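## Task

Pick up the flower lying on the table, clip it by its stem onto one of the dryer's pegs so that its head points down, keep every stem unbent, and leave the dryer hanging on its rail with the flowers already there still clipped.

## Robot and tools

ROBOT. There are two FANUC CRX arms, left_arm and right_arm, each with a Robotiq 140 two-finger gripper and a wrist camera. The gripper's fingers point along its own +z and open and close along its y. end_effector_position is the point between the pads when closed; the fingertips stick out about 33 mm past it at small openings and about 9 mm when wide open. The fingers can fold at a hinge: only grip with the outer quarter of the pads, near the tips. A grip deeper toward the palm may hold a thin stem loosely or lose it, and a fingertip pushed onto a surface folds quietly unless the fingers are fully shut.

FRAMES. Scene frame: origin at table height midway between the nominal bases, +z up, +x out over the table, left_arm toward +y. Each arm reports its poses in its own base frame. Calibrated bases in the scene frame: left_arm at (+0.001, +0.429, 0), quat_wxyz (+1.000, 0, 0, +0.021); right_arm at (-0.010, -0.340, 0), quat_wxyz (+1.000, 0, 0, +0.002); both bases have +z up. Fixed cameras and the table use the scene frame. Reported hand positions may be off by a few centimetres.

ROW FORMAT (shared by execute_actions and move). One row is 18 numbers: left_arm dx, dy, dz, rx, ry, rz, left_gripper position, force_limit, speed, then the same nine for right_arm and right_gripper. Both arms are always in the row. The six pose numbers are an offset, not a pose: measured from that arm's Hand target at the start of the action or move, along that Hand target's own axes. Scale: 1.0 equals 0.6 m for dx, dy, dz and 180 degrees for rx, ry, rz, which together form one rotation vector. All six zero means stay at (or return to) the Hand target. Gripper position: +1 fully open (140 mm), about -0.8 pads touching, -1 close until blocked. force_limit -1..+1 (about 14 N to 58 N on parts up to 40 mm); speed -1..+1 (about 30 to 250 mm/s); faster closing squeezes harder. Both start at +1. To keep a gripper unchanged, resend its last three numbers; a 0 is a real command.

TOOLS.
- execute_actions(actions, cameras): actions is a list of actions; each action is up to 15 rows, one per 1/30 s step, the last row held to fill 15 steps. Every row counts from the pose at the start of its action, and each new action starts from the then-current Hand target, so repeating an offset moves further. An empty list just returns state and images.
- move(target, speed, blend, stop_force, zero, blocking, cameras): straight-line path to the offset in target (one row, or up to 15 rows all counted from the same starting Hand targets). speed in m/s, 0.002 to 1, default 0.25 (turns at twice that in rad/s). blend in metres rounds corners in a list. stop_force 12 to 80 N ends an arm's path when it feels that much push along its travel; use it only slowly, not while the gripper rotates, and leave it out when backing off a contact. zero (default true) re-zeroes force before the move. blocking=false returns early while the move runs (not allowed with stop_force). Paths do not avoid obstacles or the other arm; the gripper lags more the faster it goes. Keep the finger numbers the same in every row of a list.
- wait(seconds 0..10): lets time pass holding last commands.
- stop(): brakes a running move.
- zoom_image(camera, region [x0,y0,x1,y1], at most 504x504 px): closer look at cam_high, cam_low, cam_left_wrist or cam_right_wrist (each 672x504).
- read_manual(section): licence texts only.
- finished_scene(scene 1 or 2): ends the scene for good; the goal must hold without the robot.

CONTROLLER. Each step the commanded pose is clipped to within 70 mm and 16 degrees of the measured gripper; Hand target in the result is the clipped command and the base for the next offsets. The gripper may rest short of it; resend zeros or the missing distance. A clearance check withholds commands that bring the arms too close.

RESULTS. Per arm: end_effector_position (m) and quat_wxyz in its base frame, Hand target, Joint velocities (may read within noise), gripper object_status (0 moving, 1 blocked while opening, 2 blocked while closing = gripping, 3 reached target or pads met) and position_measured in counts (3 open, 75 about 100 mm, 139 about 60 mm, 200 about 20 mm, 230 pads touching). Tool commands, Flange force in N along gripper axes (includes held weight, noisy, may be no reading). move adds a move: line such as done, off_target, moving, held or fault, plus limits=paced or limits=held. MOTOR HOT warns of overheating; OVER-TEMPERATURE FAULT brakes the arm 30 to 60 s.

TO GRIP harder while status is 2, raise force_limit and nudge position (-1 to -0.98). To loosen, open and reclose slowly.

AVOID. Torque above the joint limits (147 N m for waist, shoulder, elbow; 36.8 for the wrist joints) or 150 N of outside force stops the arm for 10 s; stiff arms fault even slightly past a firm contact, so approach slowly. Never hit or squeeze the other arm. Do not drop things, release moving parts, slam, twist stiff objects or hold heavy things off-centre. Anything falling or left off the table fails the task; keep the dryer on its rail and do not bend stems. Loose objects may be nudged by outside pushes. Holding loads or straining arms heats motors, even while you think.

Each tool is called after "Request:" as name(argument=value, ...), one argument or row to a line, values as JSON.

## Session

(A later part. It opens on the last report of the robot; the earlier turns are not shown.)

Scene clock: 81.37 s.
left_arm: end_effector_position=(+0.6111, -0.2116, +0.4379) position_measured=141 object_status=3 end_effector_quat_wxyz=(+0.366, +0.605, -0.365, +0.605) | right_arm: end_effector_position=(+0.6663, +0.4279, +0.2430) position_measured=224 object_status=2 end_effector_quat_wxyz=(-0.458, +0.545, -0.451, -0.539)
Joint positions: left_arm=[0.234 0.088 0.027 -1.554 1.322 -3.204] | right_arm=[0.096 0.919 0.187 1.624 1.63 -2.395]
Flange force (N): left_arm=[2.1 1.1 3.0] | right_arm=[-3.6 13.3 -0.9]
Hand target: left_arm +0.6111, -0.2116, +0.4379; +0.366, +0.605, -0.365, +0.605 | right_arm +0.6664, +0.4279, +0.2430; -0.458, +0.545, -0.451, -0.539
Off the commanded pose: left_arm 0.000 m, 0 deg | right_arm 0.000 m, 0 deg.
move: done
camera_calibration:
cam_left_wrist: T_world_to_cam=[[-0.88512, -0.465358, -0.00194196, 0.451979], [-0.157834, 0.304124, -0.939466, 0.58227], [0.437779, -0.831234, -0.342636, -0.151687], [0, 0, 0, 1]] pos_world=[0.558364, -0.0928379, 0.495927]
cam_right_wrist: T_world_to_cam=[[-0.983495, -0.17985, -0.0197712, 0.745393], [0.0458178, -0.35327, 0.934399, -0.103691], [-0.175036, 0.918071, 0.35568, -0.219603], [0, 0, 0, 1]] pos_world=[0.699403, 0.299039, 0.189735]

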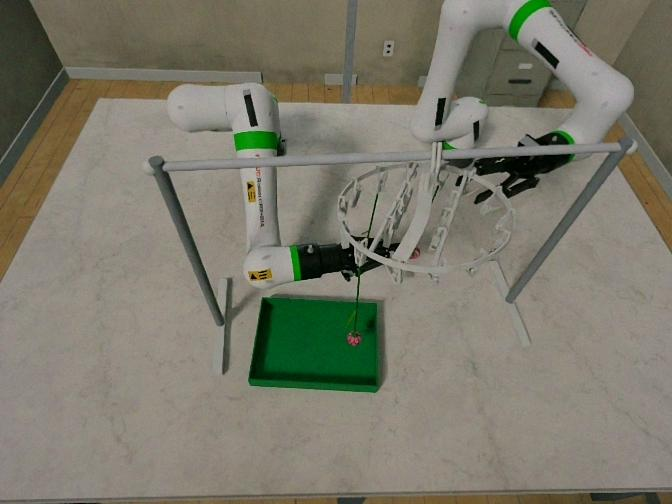

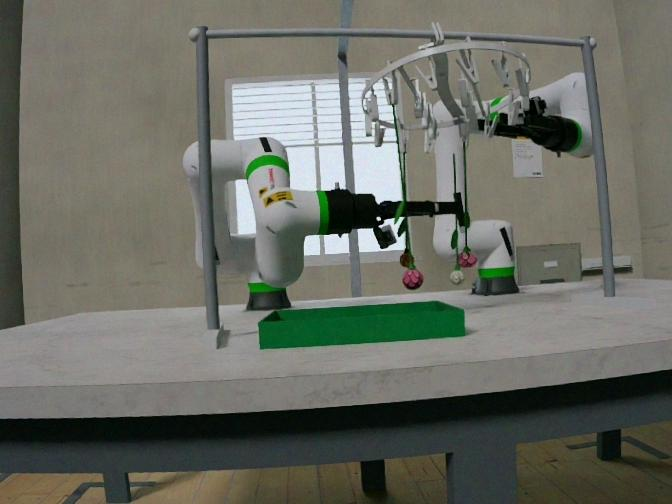

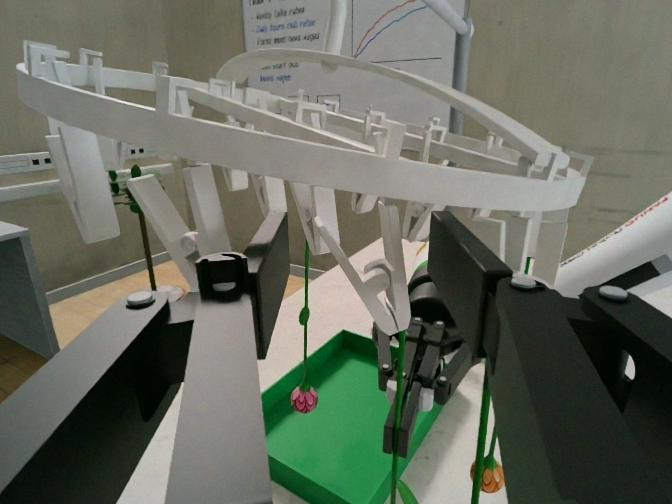

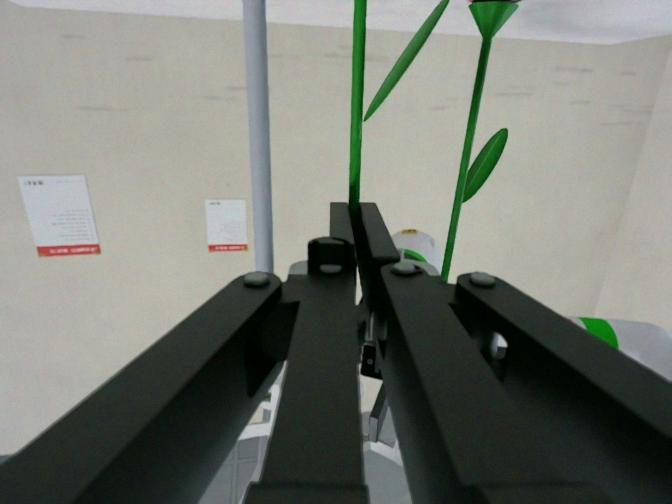

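Request:
move(
  target=[0,0,0,0,0,0,-1,-1,-1,0,0,0,0,0,0,-1,-1,-1],
  cameras=["cam_left_wrist"],
)

Request:
wait(
  seconds=0.5,
  cameras=["cam_left_wrist"],
)

Request:
zoom_image(
  camera="cam_left_wrist",
  region=[250, 150, 500, 370],
)

Scene clock: 83.13 s.
left_arm: end_effector_position=(+0.6111, -0.2116, +0.4379) position_measured=200 object_status=2 end_effector_quat_wxyz=(+0.366, +0.605, -0.365, +0.605) | right_arm: end_effector_position=(+0.6664, +0.4279, +0.2430) position_measured=224 object_status=2 end_effector_quat_wxyz=(-0.458, +0.545, -0.451, -0.539)
Joint positions: left_arm=[0.234 0.088 0.027 -1.554 1.322 -3.204] | right_arm=[0.096 0.919 0.187 1.624 1.63 -2.395]
Flange force (N): left_arm=[1.7 1.6 3.0] | right_arm=[-3.9 14.1 -1.0]
Hand target: left_arm +0.6111, -0.2116, +0.4379; +0.366, +0.605, -0.365, +0.605 | right_arm +0.6664, +0.4279, +0.2430; -0.458, +0.545, -0.451, -0.539
Off the commanded pose: left_arm 0.000 m, 0 deg | right_arm 0.000 m, 0 deg.
move: done
camera_calibration:
cam_left_wrist: T_world_to_cam=[[-0.885107, -0.465384, -0.00185861, 0.451928], [-0.157912, 0.304082, -0.939467, 0.58231], [0.437778, -0.831235, -0.342635, -0.151687], [0, 0, 0, 1]] pos_world=[0.558364, -0.0928377, 0.495927]
Images, in order (width x height): cam_left_wrist 672x504.

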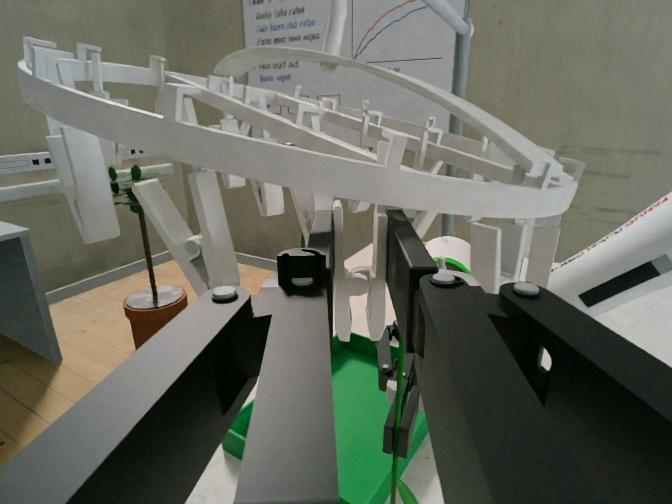

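Scene clock: 83.63 s.
left_arm: end_effector_position=(+0.6111, -0.2116, +0.4379) position_measured=200 object_status=2 end_effector_quat_wxyz=(+0.366, +0.605, -0.365, +0.605) | right_arm: end_effector_position=(+0.6664, +0.4279, +0.2430) position_measured=224 object_status=2 end_effector_quat_wxyz=(-0.458, +0.545, -0.451, -0.539)
Joint positions: left_arm=[0.234 0.088 0.027 -1.554 1.322 -3.204] | right_arm=[0.096 0.919 0.187 1.624 1.63 -2.395]
Flange force (N): left_arm=[1.8 1.0 3.1] | right_arm=[-4.1 14.1 -0.9]
Hand target: left_arm +0.6111, -0.2116, +0.4379; +0.366, +0.605, -0.365, +0.605 | right_arm +0.6664, +0.4279, +0.2430; -0.458, +0.545, -0.451, -0.539
Tool commands: left_gripper/position=-1.0 left_gripper/force_limit=-1.0 left_gripper/speed=-1.0 right_gripper/position=-1.0 right_gripper/force_limit=-1.0 right_gripper/speed=-1.0
Off the commanded pose: left_arm 0.000 m, 0 deg | right_arm 0.000 m, 0 deg.
wait: 0.50 s; at rest by 0.17 s
camera_calibration:
cam_left_wrist: T_world_to_cam=[[-0.885107, -0.465384, -0.00185861, 0.451928], [-0.157912, 0.304082, -0.939467, 0.58231], [0.437778, -0.831235, -0.342635, -0.151687], [0, 0, 0, 1]] pos_world=[0.558364, -0.0928377, 0.495927]
Images, in order (width x height): cam_left_wrist 672x504.

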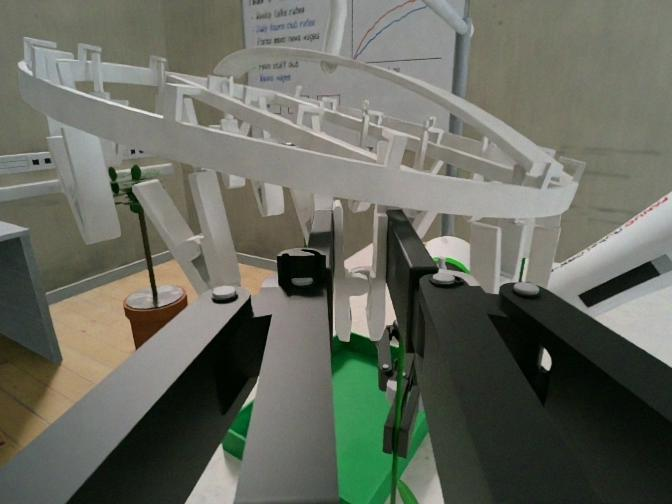

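Scaled by 2.016.

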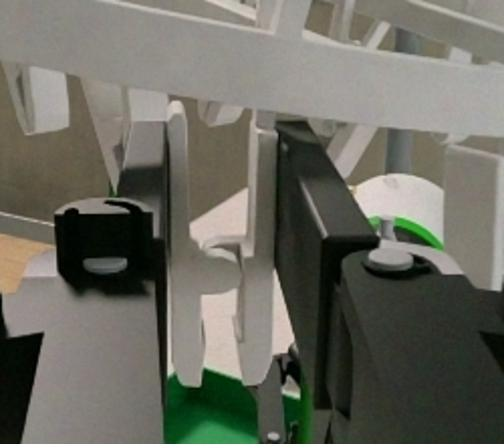

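Request:
zoom_image(
  camera="cam_left_wrist",
  region=[320, 290, 450, 500],
)

Request:
zoom_image(
  camera="cam_low",
  region=[400, 80, 520, 300],
)

Scaled by 2.400.

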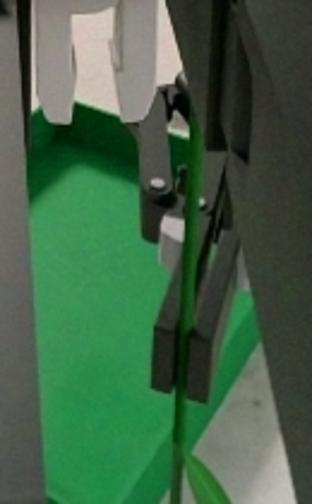

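This scene's latest camera images include none from cam_low. They are from: cam_left_wrist. cam_low's image comes with the result of a call that names it in "cameras".

Request:
move(
  target=[0,0,0,0,0,0,-1,-1,-1,0,0.007,0.179,0,0,0,-1,-1,-1],
  speed=0.08,
)

Request:
zoom_image(
  camera="cam_left_wrist",
  region=[300, 200, 440, 440],
)

Request:
zoom_image(
  camera="cam_low",
  region=[420, 60, 540, 300],
)

Request:
zoom_image(
  camera="cam_right_wrist",
  region=[220, 150, 500, 500],
)

Scene clock: 86.63 s.
left_arm: end_effector_position=(+0.6111, -0.2116, +0.4379) position_measured=200 object_status=2 end_effector_quat_wxyz=(+0.366, +0.605, -0.365, +0.605) | right_arm: end_effector_position=(+0.6435, +0.5329, +0.2430) position_measured=224 object_status=2 end_effector_quat_wxyz=(-0.458, +0.545, -0.451, -0.539)
Joint positions: left_arm=[0.234 0.088 0.027 -1.554 1.322 -3.204] | right_arm=[0.263 0.909 0.17 1.511 1.506 -2.386]
Flange force (N): left_arm=[1.7 1.6 2.8] | right_arm=[-3.9 14.0 -3.2]
Hand target: left_arm +0.6111, -0.2116, +0.4379; +0.366, +0.605, -0.365, +0.605 | right_arm +0.6435, +0.5329, +0.2430; -0.458, +0.545, -0.451, -0.539
Off the commanded pose: left_arm 0.000 m, 0 deg | right_arm 0.000 m, 0 deg.
move: done
camera_calibration:
cam_left_wrist: T_world_to_cam=[[-0.885107, -0.465384, -0.00185861, 0.451928], [-0.157912, 0.304082, -0.939467, 0.58231], [0.437778, -0.831235, -0.342635, -0.151687], [0, 0, 0, 1]] pos_world=[0.558364, -0.0928377, 0.495927]
cam_right_wrist: T_world_to_cam=[[-0.983492, -0.179833, -0.020099, 0.741925], [0.0455102, -0.353324, 0.934393, -0.0652867], [-0.175136, 0.918053, 0.355676, -0.320008], [0, 0, 0, 1]] pos_world=[0.676604, 0.40414, 0.189735]

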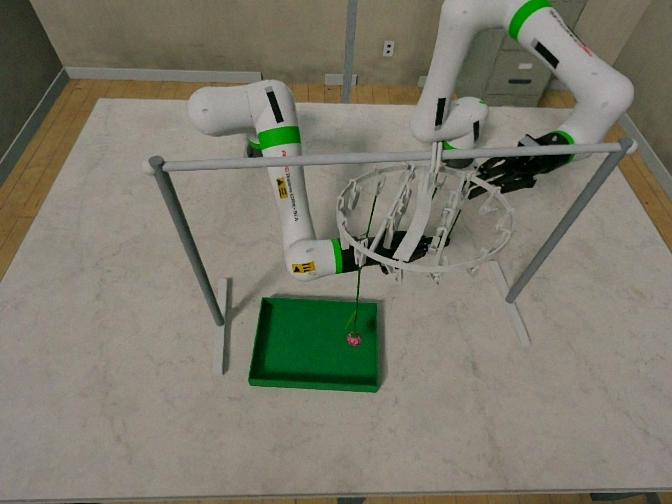

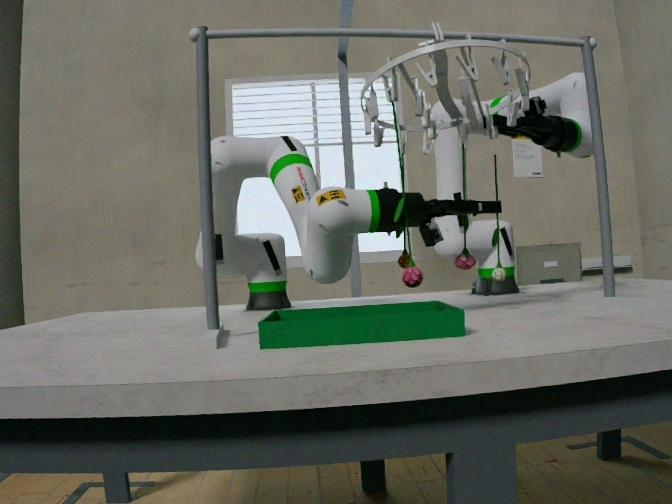

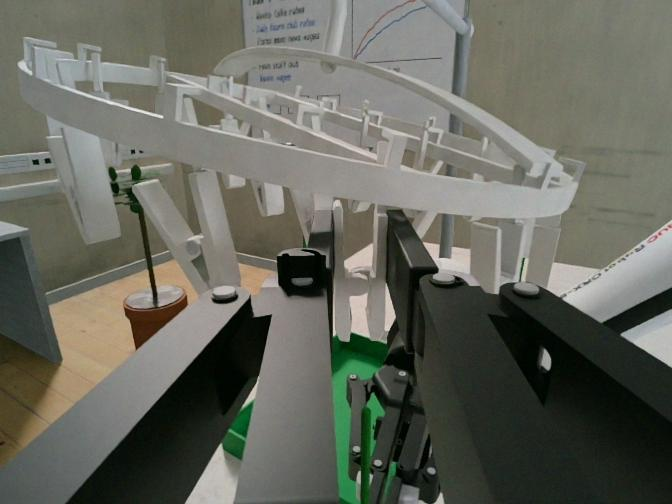

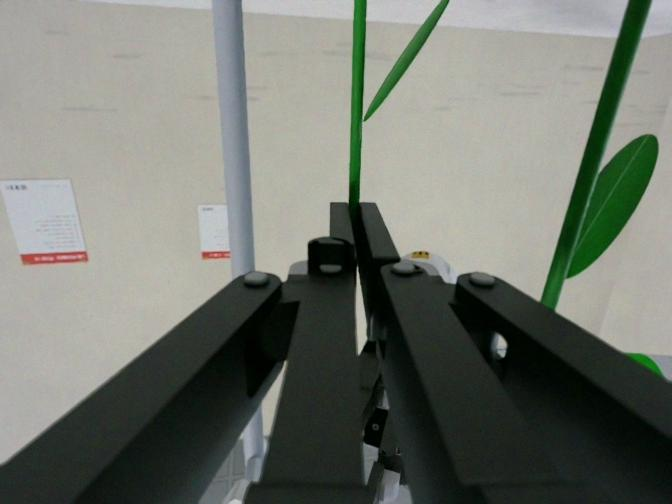

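Scaled by 2.100.

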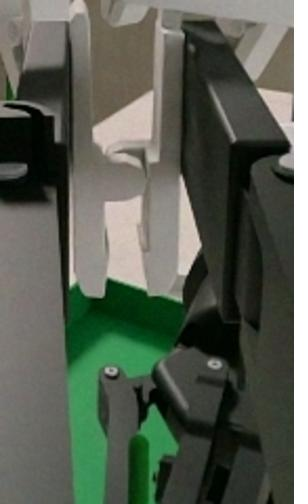

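Scaled by 2.100.

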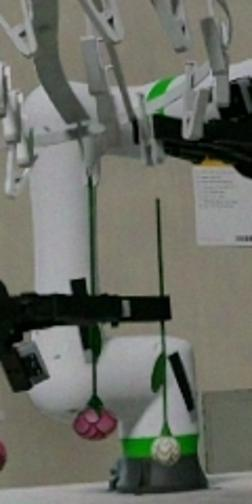

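Scaled by 1.440.

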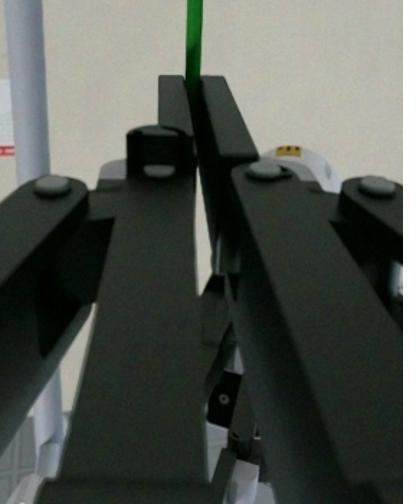

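Request:
move(
  target=[0,0,0,0,0,0,-1,-1,-1,-0.053,-0.0033,0.01,0,0,0,-1,-1,-1],
  speed=0.06,
)

Request:
zoom_image(
  camera="cam_left_wrist",
  region=[320, 260, 410, 440],
)

Request:
zoom_image(
  camera="cam_low",
  region=[460, 80, 540, 220],
)

Scene clock: 88.17 s.
left_arm: end_effector_position=(+0.6111, -0.2116, +0.4379) position_measured=200 object_status=2 end_effector_quat_wxyz=(+0.366, +0.605, -0.365, +0.605) | right_arm: end_effector_position=(+0.6440, +0.5391, +0.2750) position_measured=224 object_status=2 end_effector_quat_wxyz=(-0.458, +0.545, -0.451, -0.539)
Joint positions: left_arm=[0.234 0.088 0.027 -1.554 1.322 -3.204] | right_arm=[0.271 0.879 0.193 1.51 1.497 -2.44]
Flange force (N): left_arm=[1.7 1.6 3.0] | right_arm=[-3.0 14.1 -3.2]
Hand target: left_arm +0.6111, -0.2116, +0.4379; +0.366, +0.605, -0.365, +0.605 | right_arm +0.6440, +0.5391, +0.2748; -0.458, +0.545, -0.451, -0.539
Off the commanded pose: left_arm 0.000 m, 0 deg | right_arm 0.000 m, 0 deg.
move: done
camera_calibration:
cam_left_wrist: T_world_to_cam=[[-0.885107, -0.465384, -0.00185861, 0.451928], [-0.157912, 0.304082, -0.939467, 0.58231], [0.437778, -0.831235, -0.342635, -0.151687], [0, 0, 0, 1]] pos_world=[0.558364, -0.0928377, 0.495927]
cam_right_wrist: T_world_to_cam=[[-0.983505, -0.179776, -0.0199727, 0.744112], [0.0456066, -0.35331, 0.934394, -0.0930326], [-0.175038, 0.91807, 0.355681, -0.336941], [0, 0, 0, 1]] pos_world=[0.677103, 0.41024, 0.221635]

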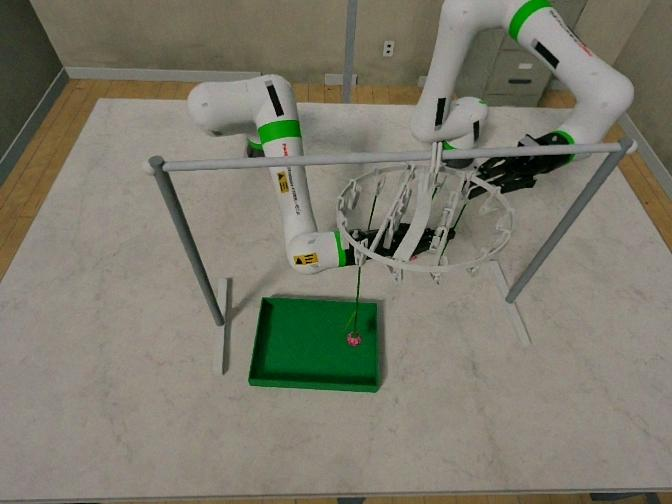

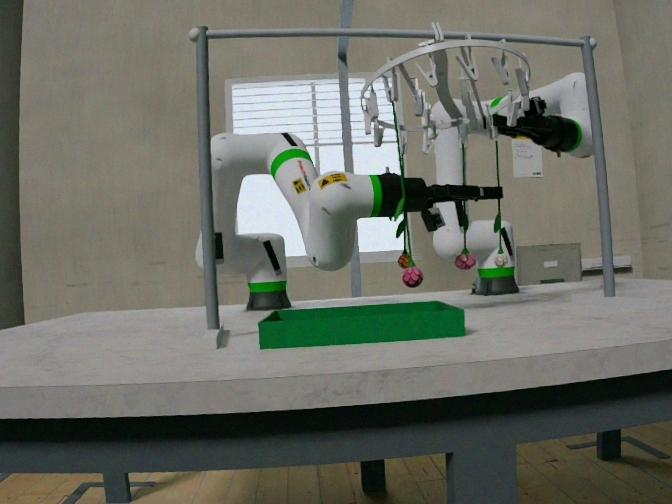

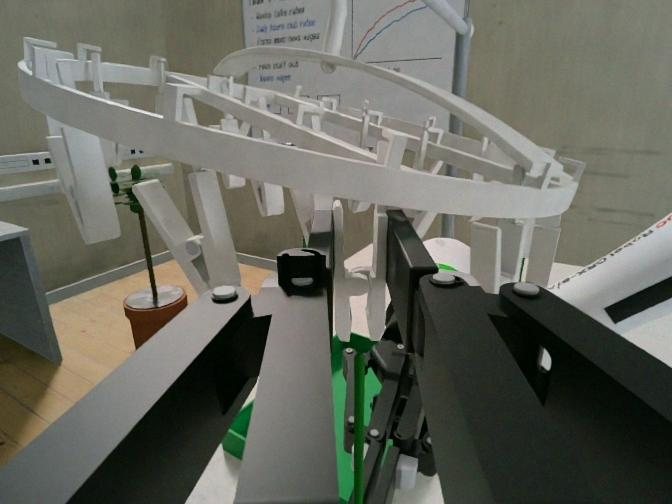

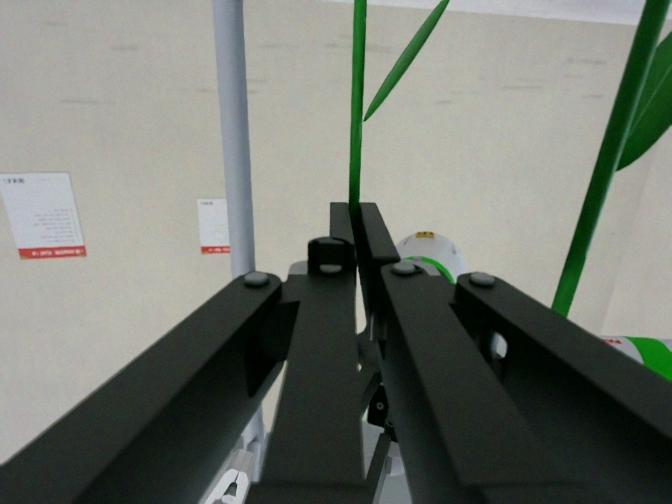

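Scaled by 2.800.

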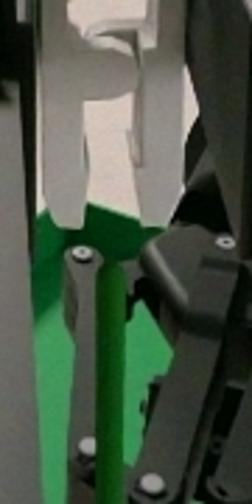

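Scaled by 3.600.

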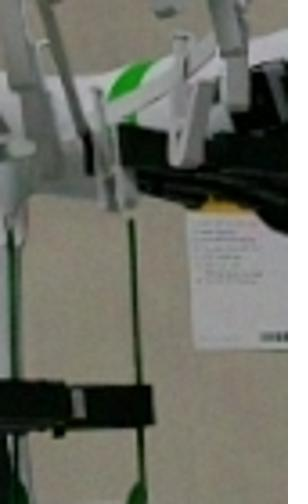

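Request:
zoom_image(
  camera="cam_low",
  region=[475, 95, 520, 155],
)

Request:
zoom_image(
  camera="cam_high",
  region=[430, 160, 500, 240],
)

Scaled by 8.400.

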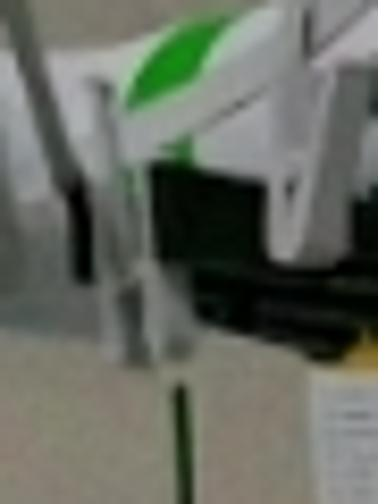

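Scaled by 6.300.

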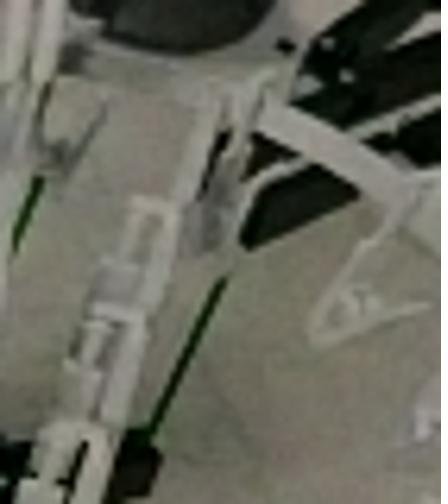

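Request:
move(
  target=[0,0,0,0,0,0,-1,-1,-1,-0.025,0,0,0,0,0,-1,-1,-1],
  speed=0.04,
  cameras=["cam_left_wrist","cam_low","cam_high"],
)

Request:
zoom_image(
  camera="cam_left_wrist",
  region=[320, 230, 410, 380],
)

Request:
zoom_image(
  camera="cam_low",
  region=[475, 95, 520, 155],
)

Request:
zoom_image(
  camera="cam_high",
  region=[430, 160, 500, 240],
)

Scene clock: 90.47 s.
left_arm: end_effector_position=(+0.6111, -0.2116, +0.4379) position_measured=200 object_status=2 end_effector_quat_wxyz=(+0.366, +0.605, -0.365, +0.605) | right_arm: end_effector_position=(+0.6438, +0.5390, +0.2899) position_measured=224 object_status=2 end_effector_quat_wxyz=(-0.458, +0.545, -0.451, -0.539)
Joint positions: left_arm=[0.234 0.088 0.027 -1.554 1.322 -3.204] | right_arm=[0.271 0.863 0.201 1.512 1.496 -2.464]
Flange force (N): left_arm=[1.8 1.3 2.8] | right_arm=[-2.0 13.8 -2.8]
Hand target: left_arm +0.6111, -0.2116, +0.4379; +0.366, +0.605, -0.365, +0.605 | right_arm +0.6438, +0.5390, +0.2898; -0.458, +0.545, -0.451, -0.539
Off the commanded pose: left_arm 0.000 m, 0 deg | right_arm 0.000 m, 0 deg.
move: done
camera_calibration:
cam_left_wrist: T_world_to_cam=[[-0.88512, -0.465358, -0.00194196, 0.451979], [-0.157834, 0.304124, -0.939466, 0.58227], [0.437779, -0.831234, -0.342636, -0.151687], [0, 0, 0, 1]] pos_world=[0.558364, -0.0928379, 0.495927]
Images, in order (width x height): cam_high 672x504, cam_low 672x504, cam_left_wrist 672x504.

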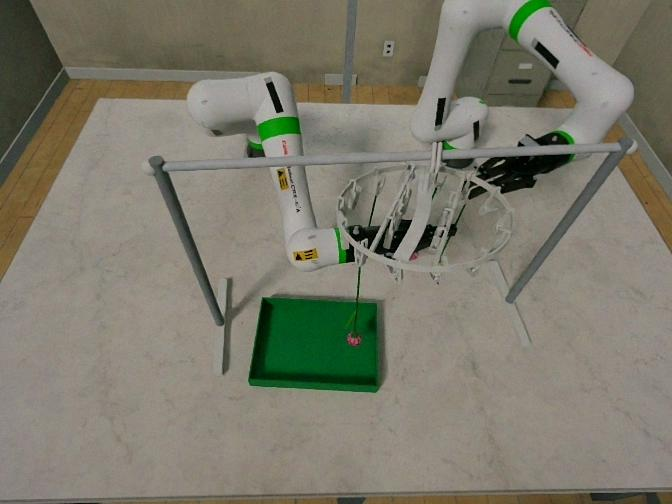

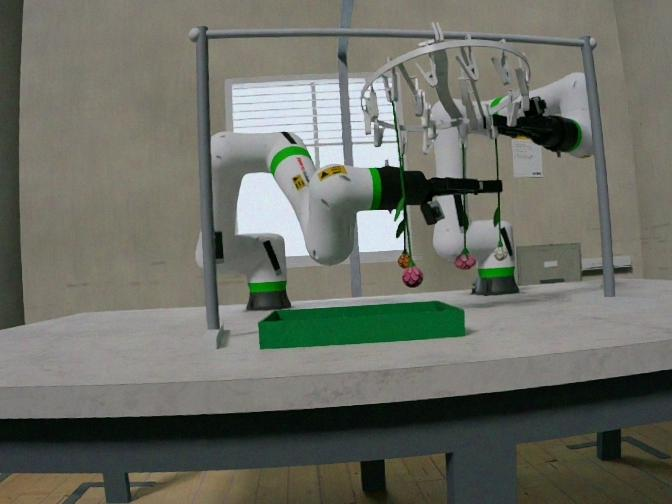

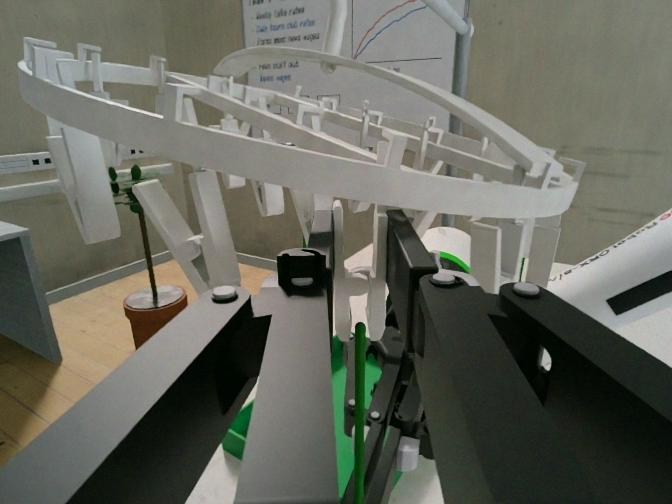

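Scaled by 3.360.

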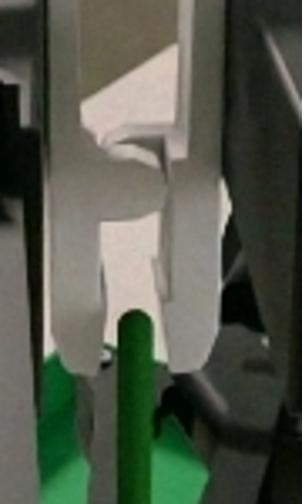

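Scaled by 8.400.

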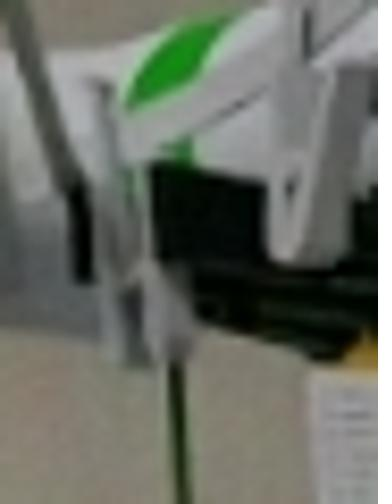

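Scaled by 6.300.

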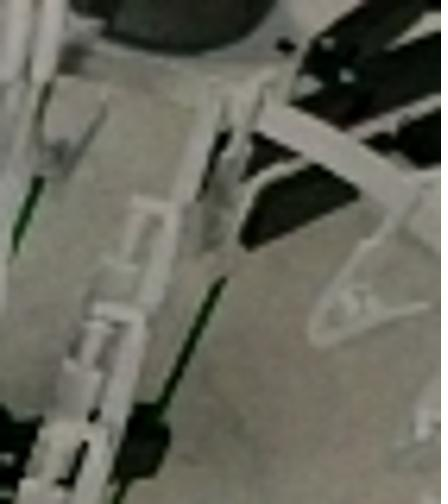

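Request:
move(
  target=[0,0,0,0,0,0,-1,-1,-1,-0.0075,-0.0023,-0.0063,0,0,0,-1,-1,-1],
  speed=0.03,
  cameras=["cam_left_wrist","cam_low","cam_high"],
)

Request:
zoom_image(
  camera="cam_left_wrist",
  region=[320, 230, 410, 380],
)

Request:
zoom_image(
  camera="cam_low",
  region=[475, 95, 520, 155],
)

Request:
zoom_image(
  camera="cam_high",
  region=[430, 160, 500, 240],
)

Scene clock: 92.27 s.
left_arm: end_effector_position=(+0.6111, -0.2116, +0.4379) position_measured=200 object_status=2 end_effector_quat_wxyz=(+0.366, +0.605, -0.365, +0.605) | right_arm: end_effector_position=(+0.6458, +0.5355, +0.2944) position_measured=224 object_status=2 end_effector_quat_wxyz=(-0.458, +0.545, -0.451, -0.539)
Joint positions: left_arm=[0.234 0.088 0.027 -1.554 1.322 -3.204] | right_arm=[0.265 0.861 0.209 1.516 1.5 -2.474]
Flange force (N): left_arm=[1.6 1.4 3.0] | right_arm=[-1.9 13.4 -2.8]
Hand target: left_arm +0.6111, -0.2116, +0.4379; +0.366, +0.605, -0.365, +0.605 | right_arm +0.6458, +0.5355, +0.2943; -0.458, +0.545, -0.451, -0.539
Off the commanded pose: left_arm 0.000 m, 0 deg | right_arm 0.000 m, 0 deg.
move: done
camera_calibration:
cam_left_wrist: T_world_to_cam=[[-0.88512, -0.465358, -0.00194196, 0.451979], [-0.157834, 0.304124, -0.939466, 0.58227], [0.437779, -0.831234, -0.342636, -0.151687], [0, 0, 0, 1]] pos_world=[0.558364, -0.0928379, 0.495927]
Images, in order (width x height): cam_high 672x504, cam_low 672x504, cam_left_wrist 672x504.

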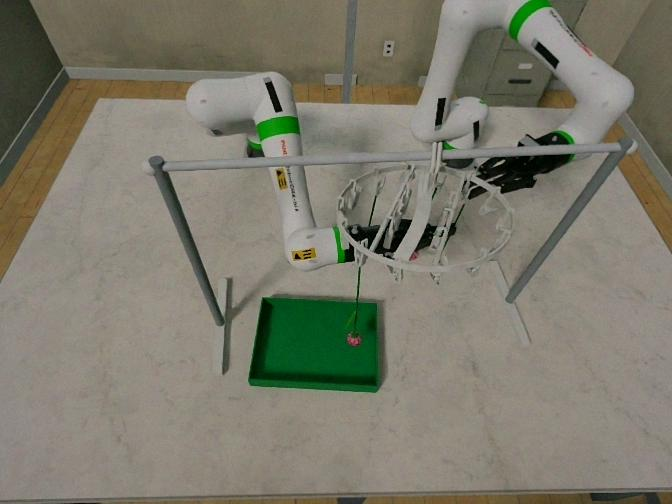

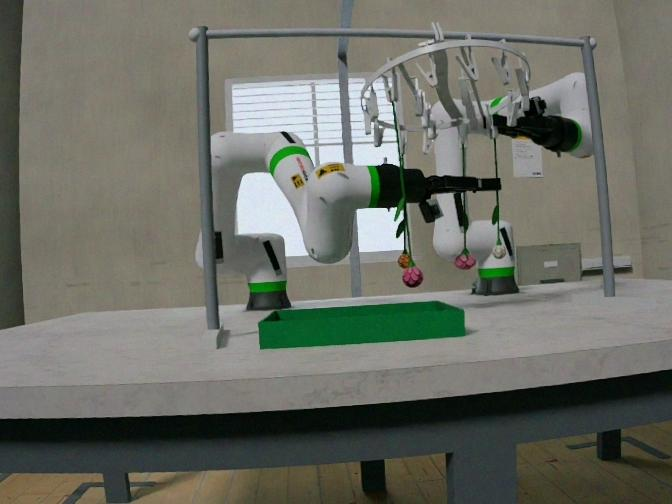

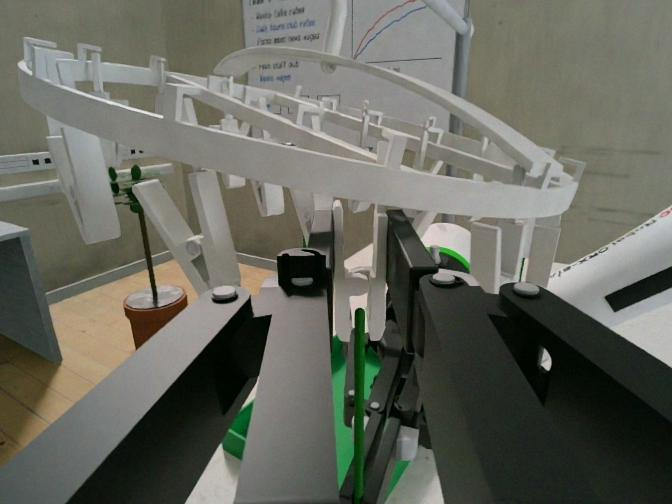

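Scaled by 3.360.

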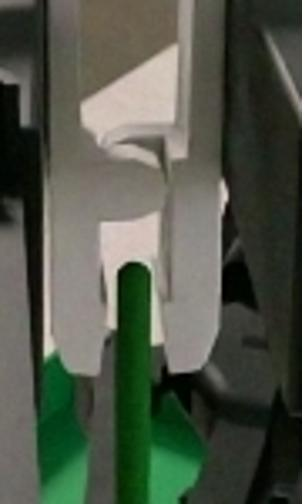

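Scaled by 8.400.

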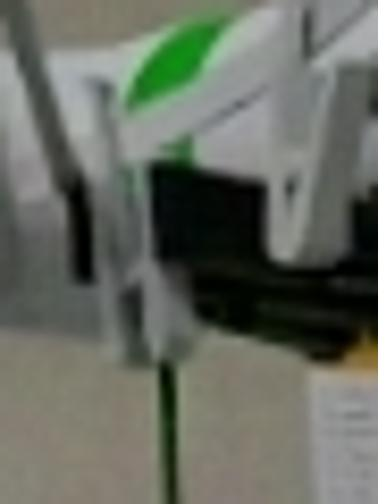

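Scaled by 6.300.

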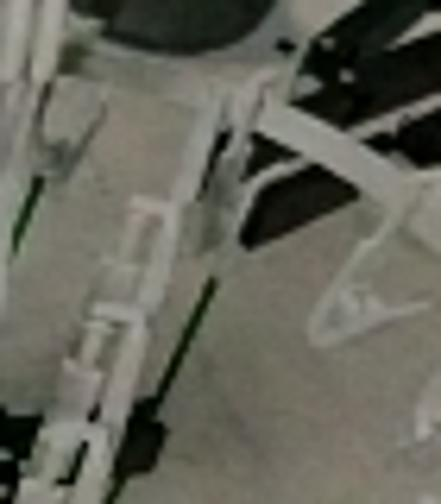

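Request:
move(
  target=[0,0,0,0,0,0,-0.1,-1,-1,0,0,0,0,0,0,-1,-1,-1],
  cameras=["cam_left_wrist","cam_low"],
)

Request:
zoom_image(
  camera="cam_left_wrist",
  region=[300, 190, 450, 390],
)

Request:
zoom_image(
  camera="cam_low",
  region=[460, 80, 540, 280],
)

Scene clock: 94.20 s.
left_arm: end_effector_position=(+0.6111, -0.2116, +0.4379) position_measured=141 object_status=0 end_effector_quat_wxyz=(+0.366, +0.605, -0.365, +0.605) | right_arm: end_effector_position=(+0.6458, +0.5355, +0.2944) position_measured=224 object_status=2 end_effector_quat_wxyz=(-0.458, +0.545, -0.451, -0.539)
Joint positions: left_arm=[0.234 0.088 0.027 -1.554 1.322 -3.204] | right_arm=[0.265 0.861 0.209 1.516 1.5 -2.474]
Flange force (N): left_arm=[2.0 1.5 3.1] | right_arm=[-3.2 13.2 -3.4]
Hand target: left_arm +0.6111, -0.2116, +0.4379; +0.366, +0.605, -0.365, +0.605 | right_arm +0.6458, +0.5355, +0.2943; -0.458, +0.545, -0.451, -0.539
Off the commanded pose: left_arm 0.000 m, 0 deg | right_arm 0.000 m, 0 deg.
move: done
camera_calibration:
cam_left_wrist: T_world_to_cam=[[-0.88512, -0.465358, -0.00194196, 0.451979], [-0.157834, 0.304124, -0.939466, 0.58227], [0.437779, -0.831234, -0.342636, -0.151687], [0, 0, 0, 1]] pos_world=[0.558364, -0.0928379, 0.495927]
Images, in order (width x height): cam_low 672x504, cam_left_wrist 672x504.

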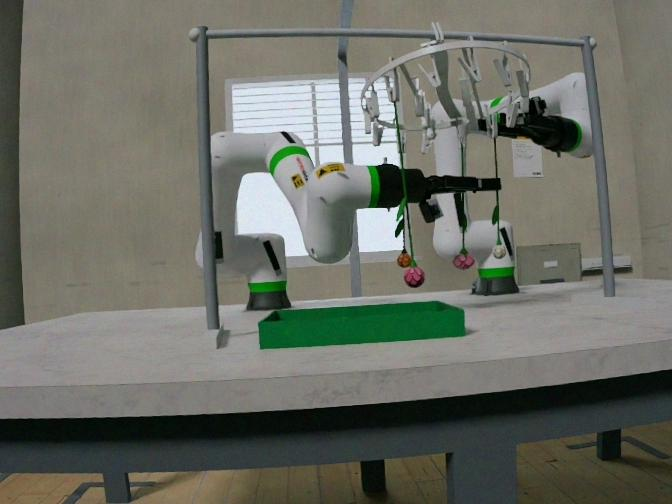

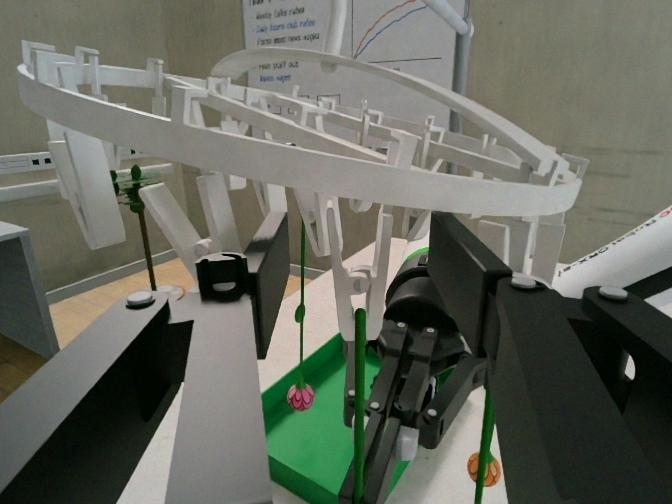

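Scaled by 2.520.

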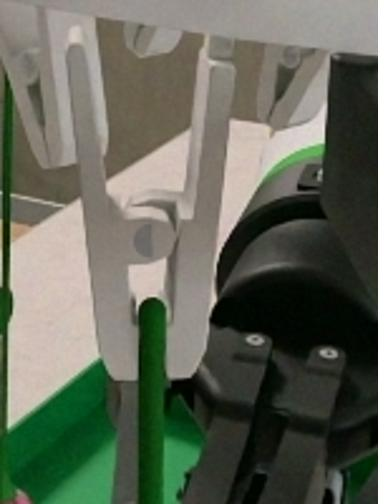

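Scaled by 2.520.

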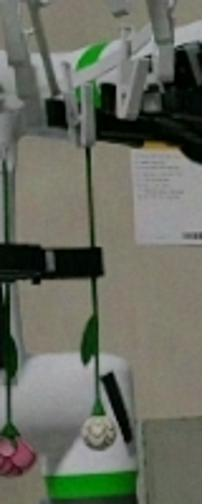

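Request:
move(
  target=[0,0,-0.133,0,0,0,-0.1,-1,-1,0,0.008,0,0,0,0,-1,-1,-1],
  speed=0.08,
  cameras=["cam_left_wrist","cam_low"],
)

Request:
zoom_image(
  camera="cam_left_wrist",
  region=[260, 150, 480, 400],
)

Scene clock: 96.00 s.
left_arm: end_effector_position=(+0.5740, -0.1410, +0.4378) position_measured=141 object_status=3 end_effector_quat_wxyz=(+0.366, +0.605, -0.365, +0.605) | right_arm: end_effector_position=(+0.6410, +0.5347, +0.2943) position_measured=224 object_status=2 end_effector_quat_wxyz=(-0.458, +0.545, -0.451, -0.539)
Joint positions: left_arm=[0.406 0.057 -0.007 -1.564 1.494 -3.205] | right_arm=[0.265 0.849 0.187 1.515 1.5 -2.465]
Flange force (N): left_arm=[1.8 0.8 3.6] | right_arm=[-3.2 12.6 -2.7]
Hand target: left_arm +0.5740, -0.1410, +0.4378; +0.366, +0.605, -0.365, +0.605 | right_arm +0.6410, +0.5347, +0.2943; -0.458, +0.545, -0.451, -0.539
Off the commanded pose: left_arm 0.000 m, 0 deg | right_arm 0.000 m, 0 deg.
move: done
camera_calibration:
cam_left_wrist: T_world_to_cam=[[-0.885153, -0.465296, -0.00187266, 0.451979], [-0.157918, 0.304196, -0.939429, 0.554782], [0.437683, -0.831243, -0.342739, -0.0767288], [0, 0, 0, 1]] pos_world=[0.521264, -0.0222383, 0.495727]
Images, in order (width x height): cam_low 672x504, cam_left_wrist 672x504.

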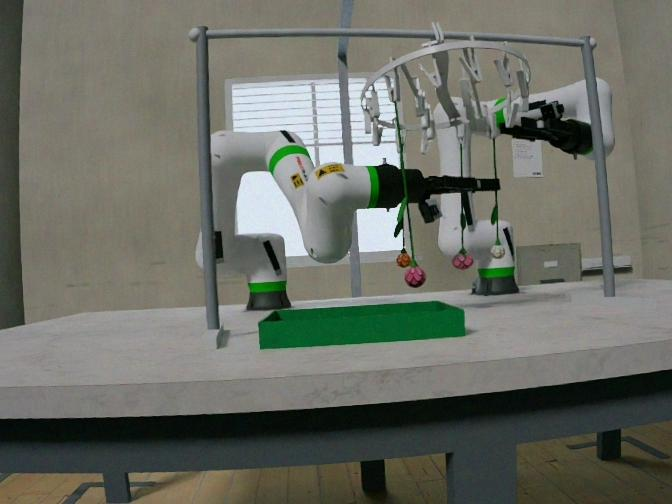

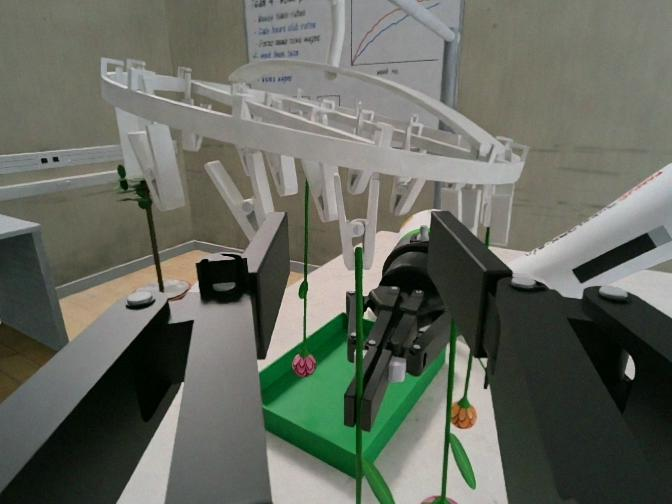

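Scaled by 2.016.

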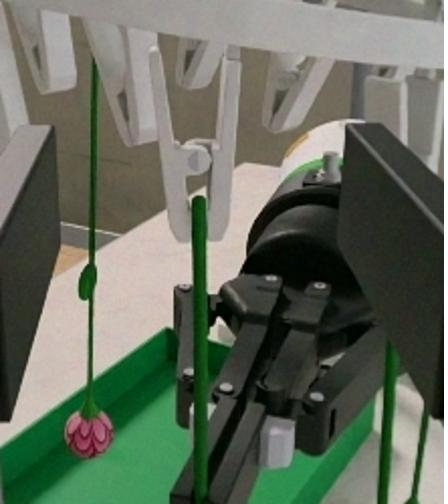

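Request:
move(
  target=[0,0,0,0,0,0,-0.1,-1,-1,0,0,0,0,0,0,-0.4,-1,-1],
  cameras=["cam_left_wrist","cam_low","cam_right_wrist"],
)

Request:
zoom_image(
  camera="cam_left_wrist",
  region=[260, 150, 480, 500],
)

Scene clock: 97.70 s.
left_arm: end_effector_position=(+0.5740, -0.1410, +0.4378) position_measured=141 object_status=3 end_effector_quat_wxyz=(+0.366, +0.605, -0.365, +0.605) | right_arm: end_effector_position=(+0.6410, +0.5347, +0.2943) position_measured=179 object_status=0 end_effector_quat_wxyz=(-0.458, +0.545, -0.451, -0.539)
Joint positions: left_arm=[0.406 0.057 -0.007 -1.564 1.494 -3.205] | right_arm=[0.265 0.849 0.187 1.515 1.5 -2.465]
Flange force (N): left_arm=[1.6 0.1 3.5] | right_arm=[-3.0 13.3 -2.6]
Hand target: left_arm +0.5740, -0.1410, +0.4378; +0.366, +0.605, -0.365, +0.605 | right_arm +0.6410, +0.5347, +0.2943; -0.458, +0.545, -0.451, -0.539
Off the commanded pose: left_arm 0.000 m, 0 deg | right_arm 0.000 m, 0 deg.
move: done
camera_calibration:
cam_left_wrist: T_world_to_cam=[[-0.88512, -0.465358, -0.00194196, 0.451995], [-0.157834, 0.304124, -0.939466, 0.554755], [0.437779, -0.831234, -0.342636, -0.0768292], [0, 0, 0, 1]] pos_world=[0.521264, -0.0222379, 0.495727]
cam_right_wrist: T_world_to_cam=[[-0.983495, -0.17985, -0.0197712, 0.740829], [0.0458178, -0.35327, 0.934399, -0.112648], [-0.175036, 0.918071, 0.35568, -0.340275], [0, 0, 0, 1]] pos_world=[0.674203, 0.405839, 0.240935]
Images, in order (width x height): cam_low 672x504, cam_left_wrist 672x504, cam_right_wrist 672x504.

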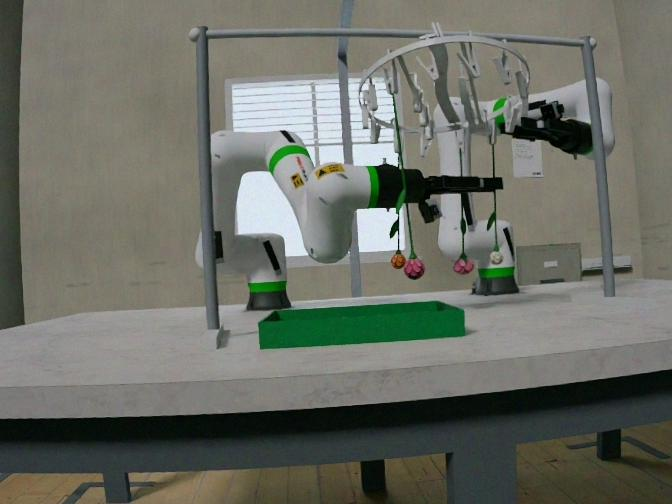

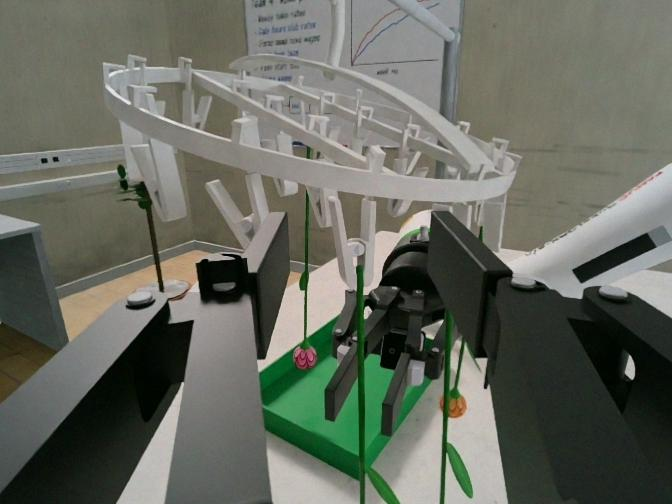

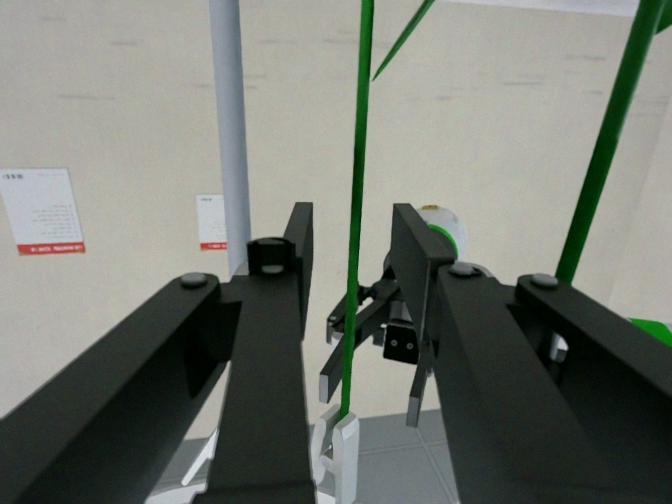

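Scaled by 1.440.

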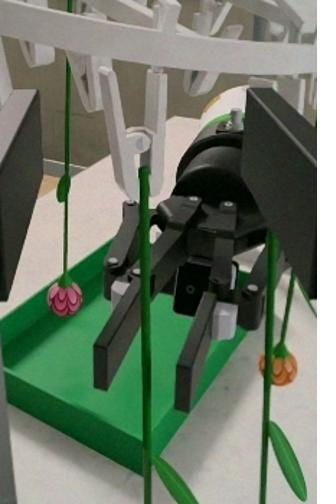

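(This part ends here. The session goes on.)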